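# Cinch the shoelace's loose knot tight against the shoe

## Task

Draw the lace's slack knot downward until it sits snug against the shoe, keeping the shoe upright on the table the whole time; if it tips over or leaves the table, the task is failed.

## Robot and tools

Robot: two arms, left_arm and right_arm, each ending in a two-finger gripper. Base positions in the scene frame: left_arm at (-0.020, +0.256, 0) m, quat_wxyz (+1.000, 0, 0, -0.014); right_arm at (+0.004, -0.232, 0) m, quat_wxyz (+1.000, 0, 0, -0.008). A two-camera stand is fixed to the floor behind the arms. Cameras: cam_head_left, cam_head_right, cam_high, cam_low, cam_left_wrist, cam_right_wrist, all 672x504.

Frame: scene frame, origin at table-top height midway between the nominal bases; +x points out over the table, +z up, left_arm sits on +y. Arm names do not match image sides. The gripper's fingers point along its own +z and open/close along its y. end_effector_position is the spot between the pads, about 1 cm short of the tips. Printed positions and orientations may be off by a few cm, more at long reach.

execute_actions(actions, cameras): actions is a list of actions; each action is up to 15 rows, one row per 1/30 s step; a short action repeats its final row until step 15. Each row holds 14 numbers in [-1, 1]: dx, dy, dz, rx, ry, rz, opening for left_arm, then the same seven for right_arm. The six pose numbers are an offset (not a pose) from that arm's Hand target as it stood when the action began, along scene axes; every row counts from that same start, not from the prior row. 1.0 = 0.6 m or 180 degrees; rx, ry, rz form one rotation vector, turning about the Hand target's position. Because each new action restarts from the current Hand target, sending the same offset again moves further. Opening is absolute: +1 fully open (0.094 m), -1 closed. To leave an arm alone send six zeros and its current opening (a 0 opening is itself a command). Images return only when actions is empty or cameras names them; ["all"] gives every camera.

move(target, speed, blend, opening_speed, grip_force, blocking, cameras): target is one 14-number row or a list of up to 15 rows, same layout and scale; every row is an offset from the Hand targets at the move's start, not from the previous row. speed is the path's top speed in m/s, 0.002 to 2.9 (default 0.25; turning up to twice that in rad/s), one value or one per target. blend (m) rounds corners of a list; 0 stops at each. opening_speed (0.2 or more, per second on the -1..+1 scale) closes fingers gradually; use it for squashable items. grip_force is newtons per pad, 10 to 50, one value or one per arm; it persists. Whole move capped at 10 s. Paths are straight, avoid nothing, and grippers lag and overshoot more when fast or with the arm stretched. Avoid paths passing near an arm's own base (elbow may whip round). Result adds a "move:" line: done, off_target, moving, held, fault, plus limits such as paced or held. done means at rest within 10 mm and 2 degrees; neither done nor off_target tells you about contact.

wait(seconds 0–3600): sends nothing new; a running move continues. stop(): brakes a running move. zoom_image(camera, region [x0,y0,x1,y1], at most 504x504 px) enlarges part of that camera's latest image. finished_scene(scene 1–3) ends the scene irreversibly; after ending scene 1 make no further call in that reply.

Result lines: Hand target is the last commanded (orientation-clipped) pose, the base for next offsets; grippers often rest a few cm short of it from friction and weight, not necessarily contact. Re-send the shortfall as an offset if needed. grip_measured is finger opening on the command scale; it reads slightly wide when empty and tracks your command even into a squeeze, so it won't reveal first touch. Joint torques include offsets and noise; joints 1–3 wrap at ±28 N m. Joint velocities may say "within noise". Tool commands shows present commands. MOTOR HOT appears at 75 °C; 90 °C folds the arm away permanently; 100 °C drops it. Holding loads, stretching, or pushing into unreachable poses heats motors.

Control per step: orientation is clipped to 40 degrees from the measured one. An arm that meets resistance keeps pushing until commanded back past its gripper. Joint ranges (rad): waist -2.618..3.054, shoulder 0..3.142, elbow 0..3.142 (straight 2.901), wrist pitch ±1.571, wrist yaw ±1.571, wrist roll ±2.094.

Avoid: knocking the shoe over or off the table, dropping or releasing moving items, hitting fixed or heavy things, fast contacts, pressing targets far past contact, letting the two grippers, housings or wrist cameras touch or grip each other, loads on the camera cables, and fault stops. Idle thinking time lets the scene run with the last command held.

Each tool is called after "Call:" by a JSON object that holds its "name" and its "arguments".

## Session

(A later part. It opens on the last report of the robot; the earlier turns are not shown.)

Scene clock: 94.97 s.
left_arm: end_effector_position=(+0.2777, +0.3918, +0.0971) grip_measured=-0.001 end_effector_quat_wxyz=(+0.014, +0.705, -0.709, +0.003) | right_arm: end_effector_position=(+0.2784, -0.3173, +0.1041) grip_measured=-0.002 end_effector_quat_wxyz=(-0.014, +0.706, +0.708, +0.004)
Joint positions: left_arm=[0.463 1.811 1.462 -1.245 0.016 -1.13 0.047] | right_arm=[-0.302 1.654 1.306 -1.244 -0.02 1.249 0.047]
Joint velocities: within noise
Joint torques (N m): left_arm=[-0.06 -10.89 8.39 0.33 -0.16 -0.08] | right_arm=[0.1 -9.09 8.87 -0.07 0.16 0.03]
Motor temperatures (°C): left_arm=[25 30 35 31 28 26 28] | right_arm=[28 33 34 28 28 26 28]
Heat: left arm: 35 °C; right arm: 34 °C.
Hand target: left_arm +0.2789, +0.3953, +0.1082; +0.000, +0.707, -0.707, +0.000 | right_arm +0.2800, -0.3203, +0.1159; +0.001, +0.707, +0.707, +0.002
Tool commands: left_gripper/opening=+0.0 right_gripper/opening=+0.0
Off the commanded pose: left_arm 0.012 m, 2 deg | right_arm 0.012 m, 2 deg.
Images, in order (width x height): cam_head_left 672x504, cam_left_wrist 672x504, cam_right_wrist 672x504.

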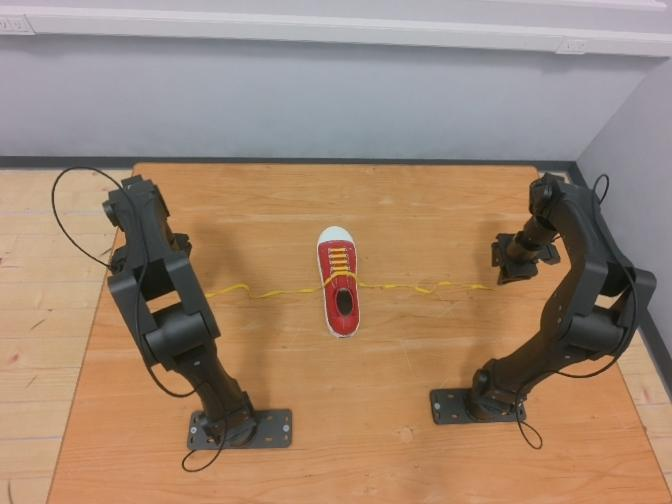

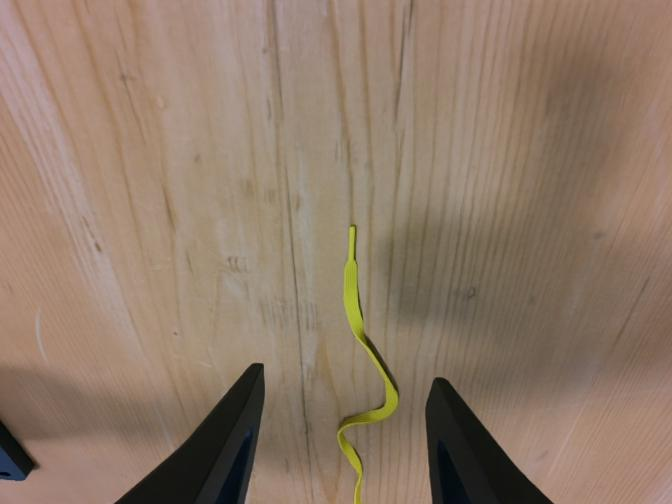

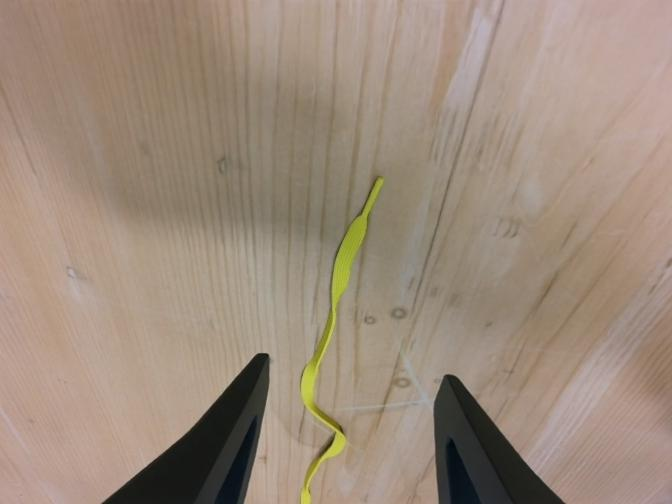

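Call:
{"name": "move", "arguments": {"target": [[0,-0.01,-0.172,0,0,0,0,0,0.01,-0.148,0,0,0,0],[0,-0.01,-0.172,0,0,0,-1,0,0.01,-0.148,0,0,0,-1],[0,0.08,-0.1,0,0,0,-1,0,-0.08,-0.1,0,0,0,-1]], "speed": [0.15,0.15,0.08], "cameras": ["cam_head_right","cam_low"]}}

Call:
{"name": "zoom_image", "arguments": {"camera": "cam_head_right", "region": [270, 200, 420, 345]}}

Call:
{"name": "zoom_image", "arguments": {"camera": "cam_low", "region": [260, 250, 350, 310]}}

Scene clock: 105.03 s.
left_arm: end_effector_position=(+0.2786, +0.4395, +0.0516) grip_measured=-0.990 end_effector_quat_wxyz=(-0.008, +0.708, -0.706, +0.009) | right_arm: end_effector_position=(+0.2759, -0.3565, +0.0515) grip_measured=-0.973 end_effector_quat_wxyz=(-0.011, +0.706, +0.708, +0.014)
Joint positions: left_arm=[0.584 1.889 1.379 -1.04 0.014 -1.019 0] | right_arm=[-0.438 1.73 1.178 -1.031 -0.034 1.114 0.001]
Joint torques (N m): left_arm=[0.12 -7.65 8.65 0.42 -0.15 0.08] | right_arm=[-0.85 -7.01 9.28 0.1 0.32 -0.08]
Heat: left arm: 35 °C; right arm: 33 °C.
Hand target: left_arm +0.2789, +0.4432, +0.0481; +0.000, +0.707, -0.707, +0.000 | right_arm +0.2800, -0.3682, +0.0559; +0.001, +0.707, +0.707, +0.002
Off the commanded pose: left_arm 0.005 m, 1 deg | right_arm 0.013 m, 2 deg.
move: off_target (right_arm); target 2's new opening was sent with left_arm's hand 0.011 m and 2 deg from that target

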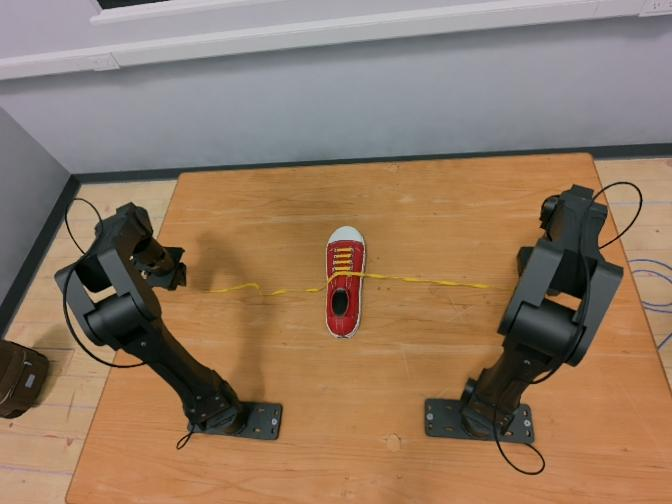

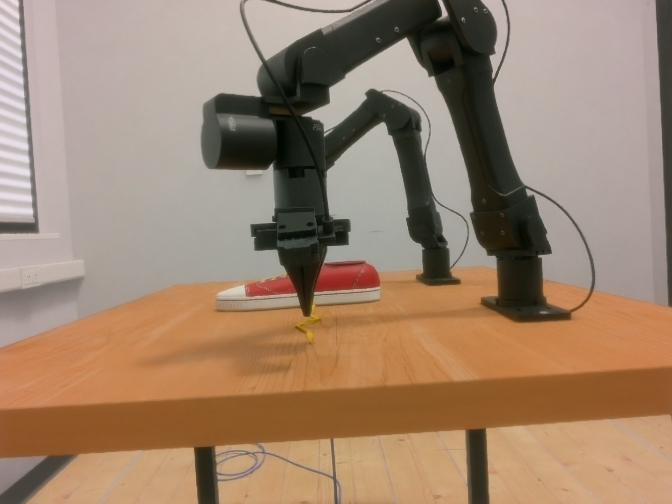

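Scaled by 3.360 from the camera's image (finer frame: 960x720).

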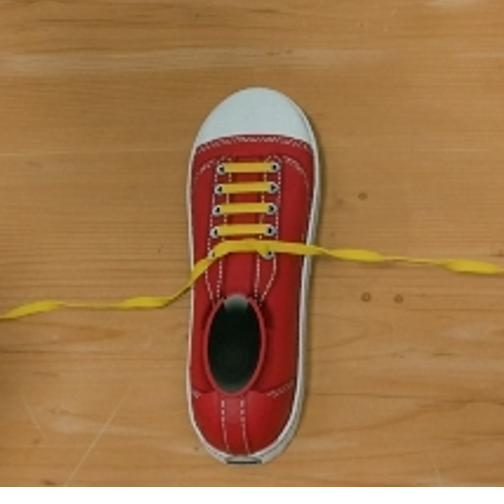

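Scaled by 5.600 from the camera's image (finer frame: 960x720).

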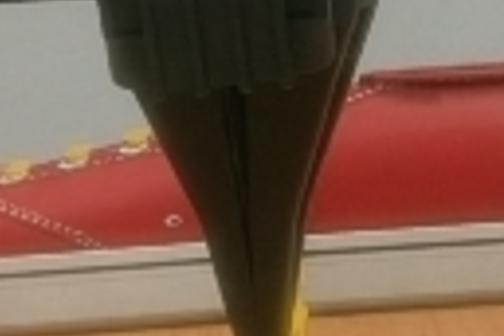

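Call:
{"name": "move", "arguments": {"target": [[0,0,0,0,0,0,-1,0,0.03,-0.03,0,0,0,-1],[0,0,0,0,0,0,-1,0,0.03,-0.03,0,0,0,0],[0,0,0.08,0,0,0,-1,0,0.03,0.08,0,0,0,0]], "speed": 0.15, "cameras": ["cam_head_right","cam_low"]}}

Call:
{"name": "zoom_image", "arguments": {"camera": "cam_low", "region": [270, 250, 350, 310]}}

Call:
{"name": "zoom_image", "arguments": {"camera": "cam_head_right", "region": [315, 245, 375, 290]}}

Scene clock: 112.17 s.
left_arm: end_effector_position=(+0.2777, +0.4390, +0.0887) grip_measured=-0.990 end_effector_quat_wxyz=(+0.008, +0.708, -0.706, +0.005) | right_arm: end_effector_position=(+0.2788, -0.3471, +0.0928) grip_measured=-0.002 end_effector_quat_wxyz=(-0.012, +0.706, +0.709, +0.006)
Joint positions: left_arm=[0.584 1.889 1.529 -1.224 0.014 -1.019 0] | right_arm=[-0.396 1.696 1.308 -1.201 -0.02 1.154 0.047]
Joint torques (N m): left_arm=[0.06 -10.47 8.65 0.35 -0.14 0.07] | right_arm=[0.08 -9.47 8.61 -0.03 0.16 0.06]
Heat: left arm: 35 °C; right arm: 34 °C.
Hand target: left_arm +0.2789, +0.4433, +0.0961; +0.000, +0.707, -0.707, +0.000 | right_arm +0.2800, -0.3502, +0.1039; +0.001, +0.707, +0.707, +0.002
Off the commanded pose: left_arm 0.009 m, 1 deg | right_arm 0.012 m, 2 deg.
move: off_target (right_arm)

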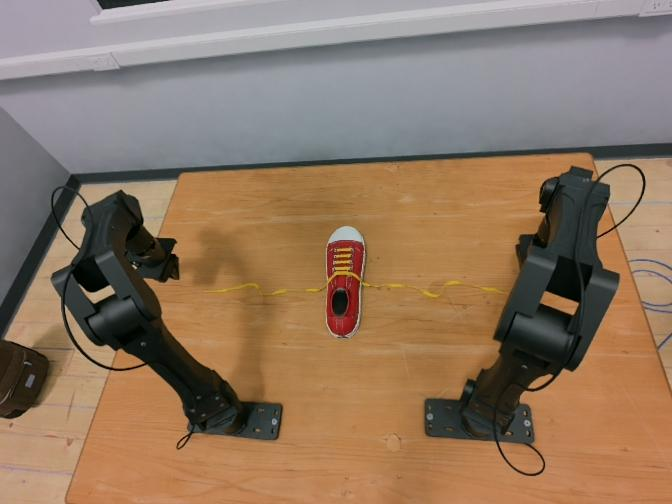

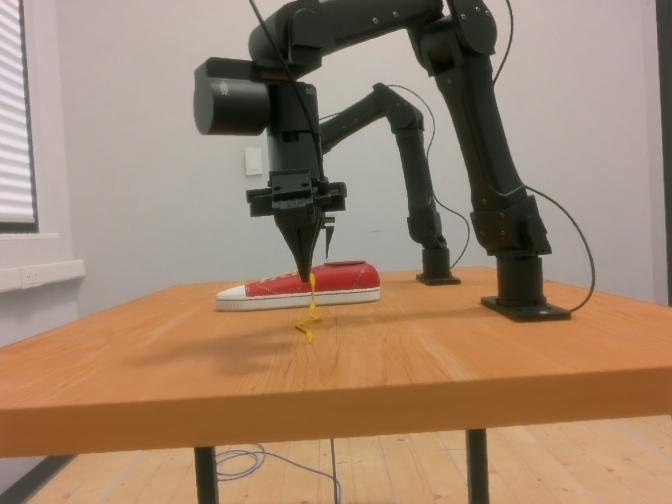

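Scaled by 6.300 from the camera's image (finer frame: 960x720).

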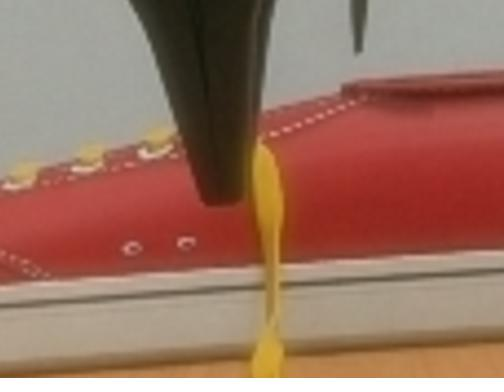

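Scaled by 8.400 from the camera's image (finer frame: 960x720).

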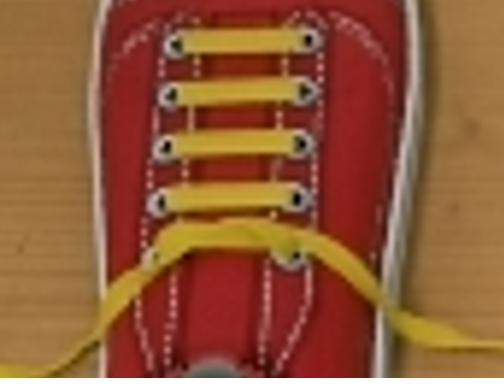

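Call:
{"name": "finished_scene", "arguments": {"scene": 2}}

The scene is finished: the task was done.


## Next scene

The same job, from a new start.

Call:
{"name": "execute_actions", "arguments": {"actions": []}}

Call:
{"name": "zoom_image", "arguments": {"camera": "cam_head_right", "region": [230, 200, 480, 365]}}

Scene clock: 0.00 s.
left_arm: end_effector_position=(+0.3879, +0.2530, +0.1189) grip_measured=+1.000 end_effector_quat_wxyz=(+0.599, -0.039, +0.797, +0.067) | right_arm: end_effector_position=(+0.3938, -0.2312, +0.0860) grip_measured=+1.000 end_effector_quat_wxyz=(+0.575, +0.006, +0.818, -0.019)
Joint positions: left_arm=[-0.103 1.534 0.415 0.831 -0.28 -0.02 0.094] | right_arm=[0.046 1.558 0.323 0.888 0.066 -0.002 0.094]
Joint velocities: within noise
Joint torques (N m): no reading
Motor temperatures (°C): left_arm=[25 27 31 29 28 25 27] | right_arm=[28 29 31 26 27 26 27]
Heat: left arm: 31 °C; right arm: 31 °C.
Hand target: left_arm +0.3888, +0.2531, +0.1219; +0.601, -0.040, +0.795, +0.067 | right_arm +0.3973, -0.2312, +0.0948; +0.586, +0.007, +0.810, -0.018
Tool commands: left_gripper/opening=+1.0 right_gripper/opening=+1.0

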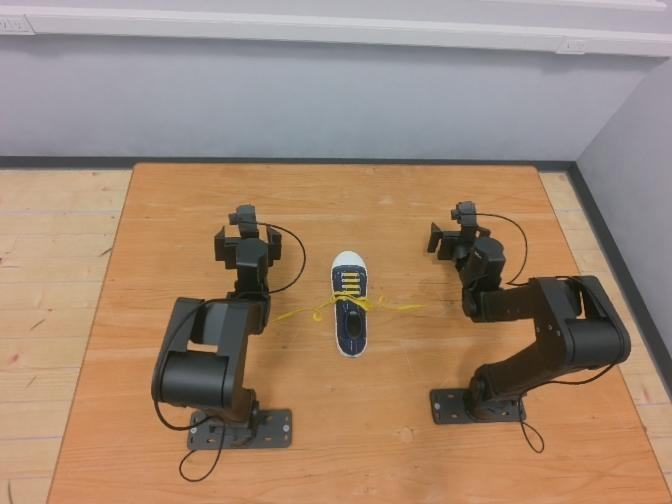

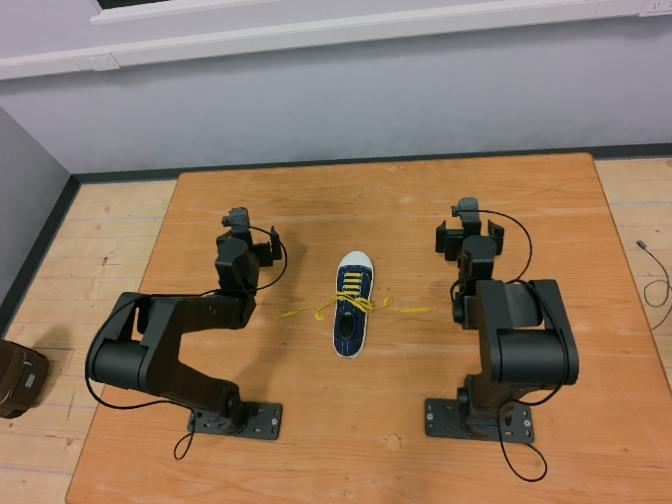

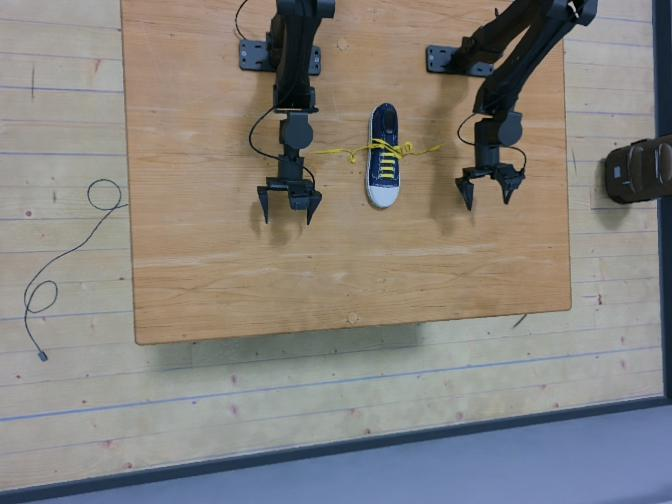

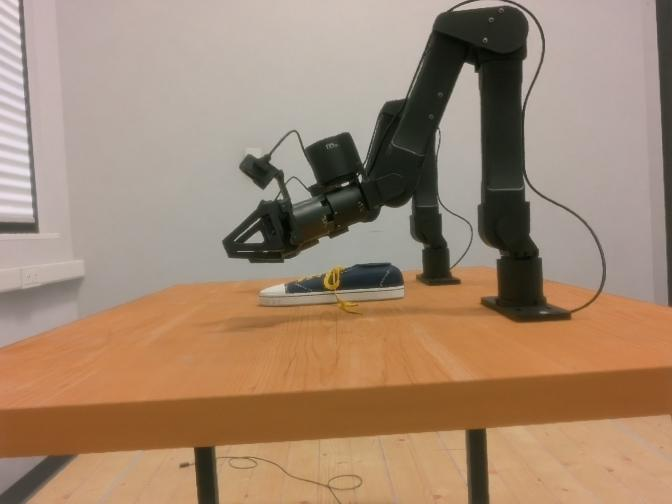

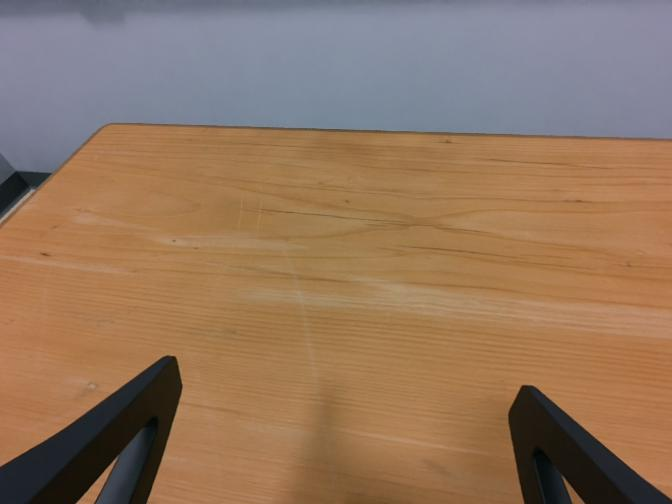

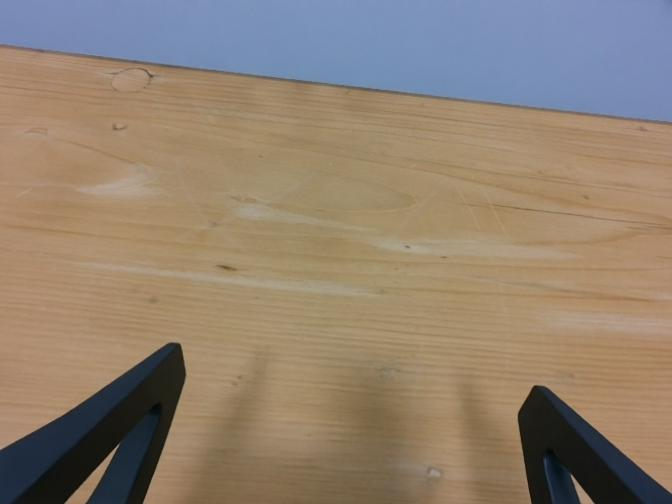

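Scaled by 2.016 from the camera's image (finer frame: 960x720).

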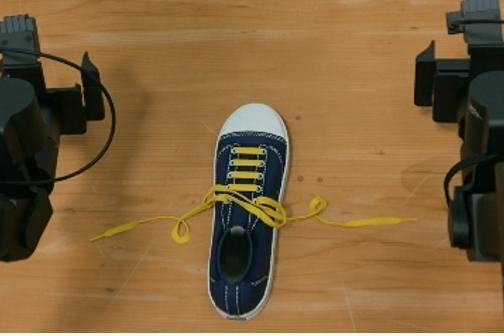

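Call:
{"name": "move", "arguments": {"target": [[-0.282,-0.122,-0.02,-0.350,0.280,0.396,0.2,-0.278,0.202,0.03,0.318,0.299,-0.423,0.2],[-0.282,-0.122,-0.12,-0.350,0.280,0.396,0.2,-0.278,0.202,-0.07,0.318,0.299,-0.423,0.2]], "speed": 0.4, "blend": 0.02, "cameras": ["cam_head_right","cam_left_wrist","cam_right_wrist"]}}

Scene clock: 18.83 s.
left_arm: end_effector_position=(+0.2218, +0.1775, +0.0546) grip_measured=+0.202 end_effector_quat_wxyz=(-0.002, +0.703, -0.711, +0.006) | right_arm: end_effector_position=(+0.2298, -0.1085, +0.0547) grip_measured=+0.202 end_effector_quat_wxyz=(-0.001, +0.702, +0.712, -0.001)
Joint positions: left_arm=[-0.287 1.537 0.985 -1.006 0.002 -1.875 0.056] | right_arm=[0.512 1.564 1.012 -1.022 -0.002 2.053 0.056]
Joint torques (N m): left_arm=[0.28 -5.81 5.18 0.62 -0.05 -0.09] | right_arm=[-0.53 -6.23 5.05 0.22 0.02 0.09]
Motor temperatures (°C): left_arm=[25 27 33 32 28 25 27] | right_arm=[28 31 32 31 27 26 27]
Heat: left arm: 33 °C; right arm: 32 °C.
Hand target: left_arm +0.2195, +0.1799, +0.0499; +0.000, +0.707, -0.707, +0.000 | right_arm +0.2305, -0.1100, +0.0528; +0.000, +0.707, +0.707, +0.000
Off the commanded pose: left_arm 0.006 m, 1 deg | right_arm 0.003 m, 1 deg.
move: done

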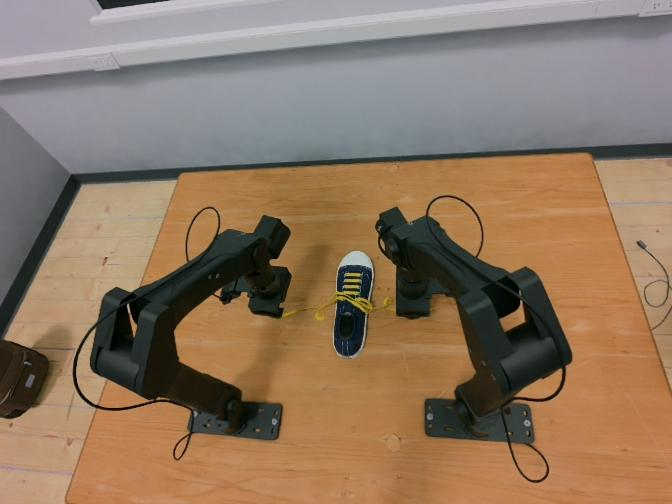

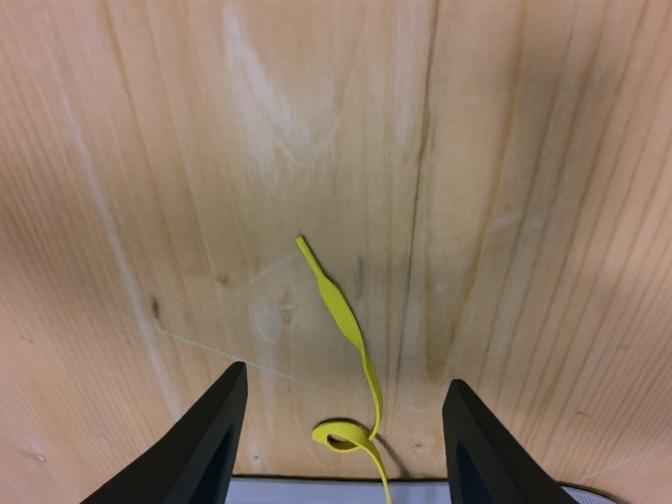

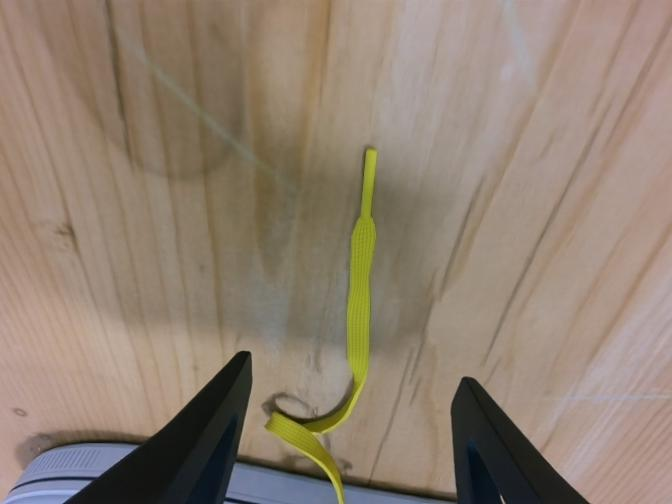

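Call:
{"name": "move", "arguments": {"target": [[0,0,-0.077,0,0,0,0.2,0,-0.015,-0.052,0,0,0,0.2],[0,0,-0.077,0,0,0,-1,0,-0.015,-0.052,0,0,0,-1],[0,0.18,0.02,0,0,0,-1,0,-0.2,0.02,0,0,0,-1]], "speed": [0.15,0.15,0.12], "cameras": ["cam_head_right","cam_left_wrist","cam_right_wrist"]}}

Call:
{"name": "zoom_image", "arguments": {"camera": "cam_head_right", "region": [230, 220, 480, 385]}}

Scene clock: 28.00 s.
left_arm: end_effector_position=(+0.2143, +0.2851, +0.0503) grip_measured=-0.964 end_effector_quat_wxyz=(+0.014, +0.709, -0.705, -0.007) | right_arm: end_effector_position=(+0.2265, -0.2266, +0.0534) grip_measured=-0.972 end_effector_quat_wxyz=(-0.013, +0.707, +0.707, -0.005)
Joint positions: left_arm=[0.154 1.515 0.946 -1.032 0.007 -1.451 0.002] | right_arm=[0.026 1.452 0.902 -1.046 -0.012 1.582 0.001]
Joint torques (N m): left_arm=[0.16 -8.08 8.23 0.26 -0.11 0.1] | right_arm=[-0.44 -6.97 8.4 -0.11 0.12 -0.09]
Heat: left arm: 33 °C; right arm: 32 °C.
Hand target: left_arm +0.2196, +0.2880, +0.0619; +0.000, +0.708, -0.707, +0.000 | right_arm +0.2305, -0.2300, +0.0648; +0.000, +0.707, +0.707, +0.000
Off the commanded pose: left_arm 0.013 m, 2 deg | right_arm 0.013 m, 2 deg.
move: off_target (left_arm, right_arm)

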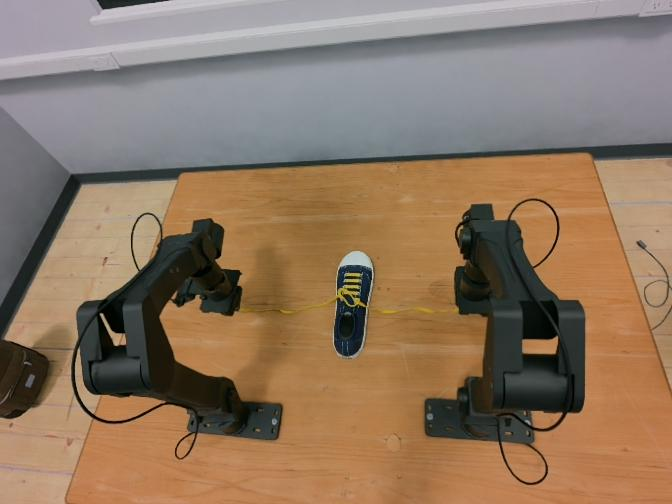

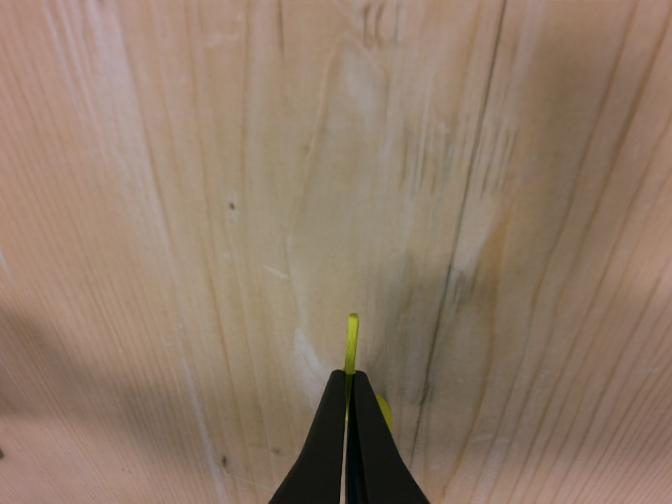

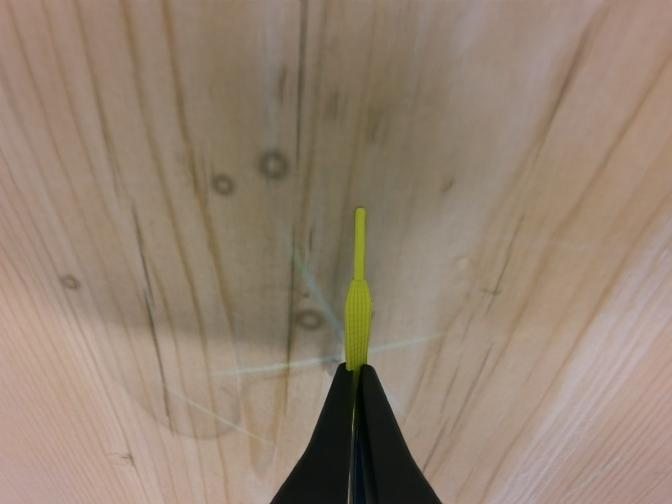

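Scaled by 2.016 from the camera's image (finer frame: 960x720).

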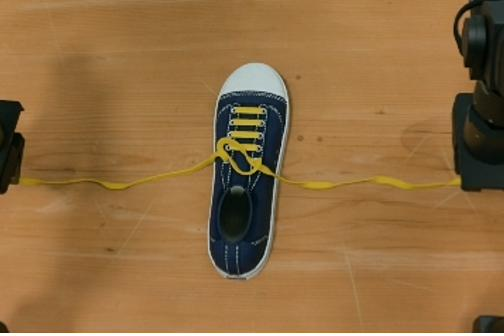

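Call:
{"name": "move", "arguments": {"target": [0,0.13,0,0,0,0,-1,0,-0.12,0,0,0,0,-1], "speed": 0.08, "cameras": ["cam_head_right"]}}

Call:
{"name": "zoom_image", "arguments": {"camera": "cam_head_right", "region": [230, 220, 480, 385]}}

Scene clock: 32.30 s.
left_arm: end_effector_position=(+0.2160, +0.3618, +0.0586) grip_measured=-0.964 end_effector_quat_wxyz=(+0.001, +0.709, -0.705, +0.004) | right_arm: end_effector_position=(+0.2259, -0.2972, +0.0584) grip_measured=-0.972 end_effector_quat_wxyz=(-0.006, +0.708, +0.706, +0.003)
Joint positions: left_arm=[0.452 1.56 1.025 -1.034 0.007 -1.153 0.002] | right_arm=[-0.283 1.462 0.932 -1.048 -0.011 1.274 0.001]
Joint torques (N m): left_arm=[0.21 -5.34 8.58 0.39 -0.11 0.1] | right_arm=[-0.43 -4.52 9.1 0.01 0.09 -0.05]
Heat: left arm: 33 °C; right arm: 32 °C.
Hand target: left_arm +0.2196, +0.3660, +0.0618; +0.000, +0.707, -0.707, -0.001 | right_arm +0.2305, -0.3020, +0.0648; +0.000, +0.707, +0.707, +0.000
Off the commanded pose: left_arm 0.006 m, 1 deg | right_arm 0.009 m, 1 deg.
move: done

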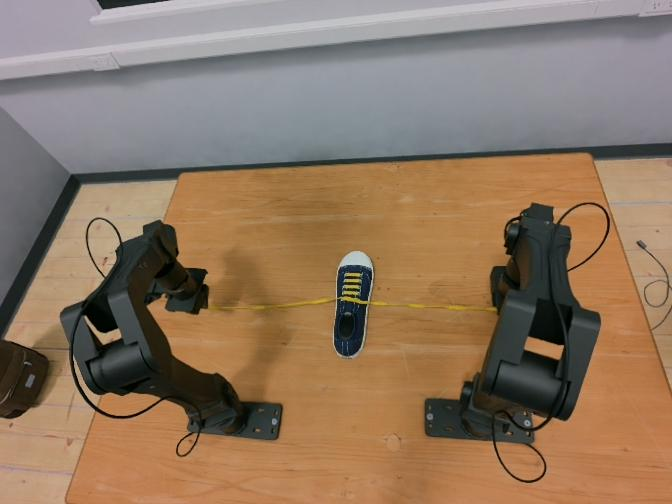

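Scaled by 2.016 from the camera's image (finer frame: 960x720).

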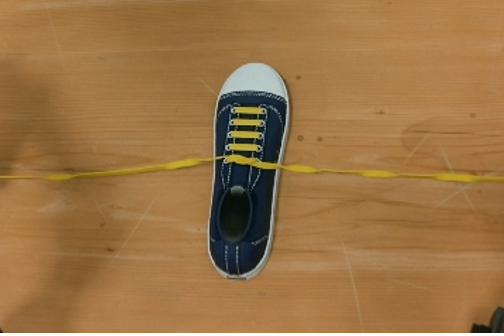

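Call:
{"name": "move", "arguments": {"target": [[0,0.05,-0.01,0,0,0,-1,0,-0.05,-0.01,0,0,0,-1],[0,0,-0.07,0,0,0,-1,0,0,-0.055,0,0,0,-1],[0,0,-0.07,0,0,0,0.2,0,0,-0.055,0,0,0,0.2],[0,0,0.1,0,0,0,0.2,0,0,0.1,0,0,0,0.2]], "speed": [0.06,0.12,0.12,0.2], "cameras": ["cam_head_right","cam_low"]}}

Call:
{"name": "zoom_image", "arguments": {"camera": "cam_head_right", "region": [325, 270, 385, 315]}}

Call:
{"name": "zoom_image", "arguments": {"camera": "cam_low", "region": [290, 250, 370, 310]}}

Scene clock: 42.40 s.
left_arm: end_effector_position=(+0.2187, +0.3636, +0.1128) grip_measured=+0.198 end_effector_quat_wxyz=(+0.011, +0.706, -0.708, +0.003) | right_arm: end_effector_position=(+0.2294, -0.2992, +0.1147) grip_measured=+0.198 end_effector_quat_wxyz=(-0.013, +0.706, +0.708, +0.003)
Joint positions: left_arm=[0.459 1.554 1.237 -1.274 0.014 -1.138 0.056] | right_arm=[-0.292 1.451 1.149 -1.289 -0.017 1.26 0.056]
Joint torques (N m): left_arm=[-0.34 -8.02 8.17 0.32 -0.15 -0.1] | right_arm=[0.27 -6.75 8.72 -0.08 0.17 0.07]
Heat: left arm: 34 °C; right arm: 33 °C.
Hand target: left_arm +0.2196, +0.3660, +0.1219; +0.000, +0.708, -0.707, +0.000 | right_arm +0.2305, -0.3020, +0.1248; +0.000, +0.707, +0.707, +0.000
Off the commanded pose: left_arm 0.009 m, 1 deg | right_arm 0.011 m, 2 deg.
move: off_target (right_arm)

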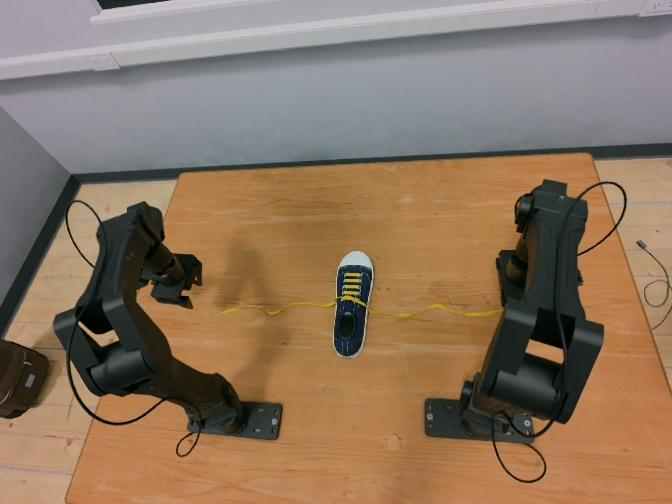

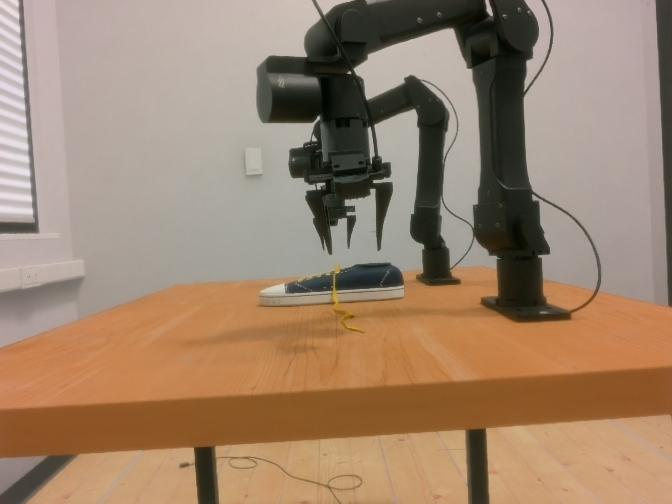

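Scaled by 8.400 from the camera's image (finer frame: 960x720).

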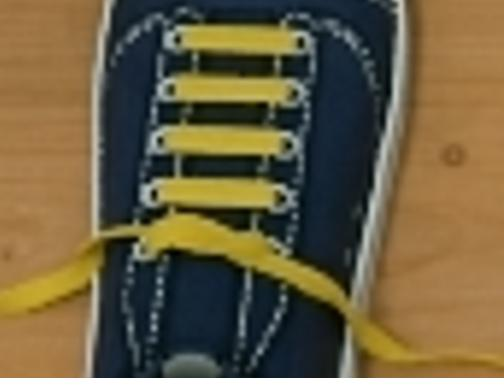

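Scaled by 6.300 from the camera's image (finer frame: 960x720).

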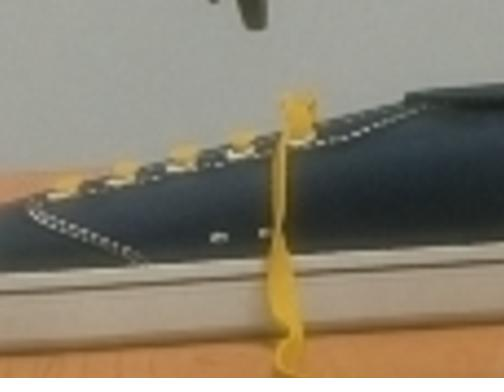

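Call:
{"name": "finished_scene", "arguments": {"scene": 3}}

The scene is finished: the task was done.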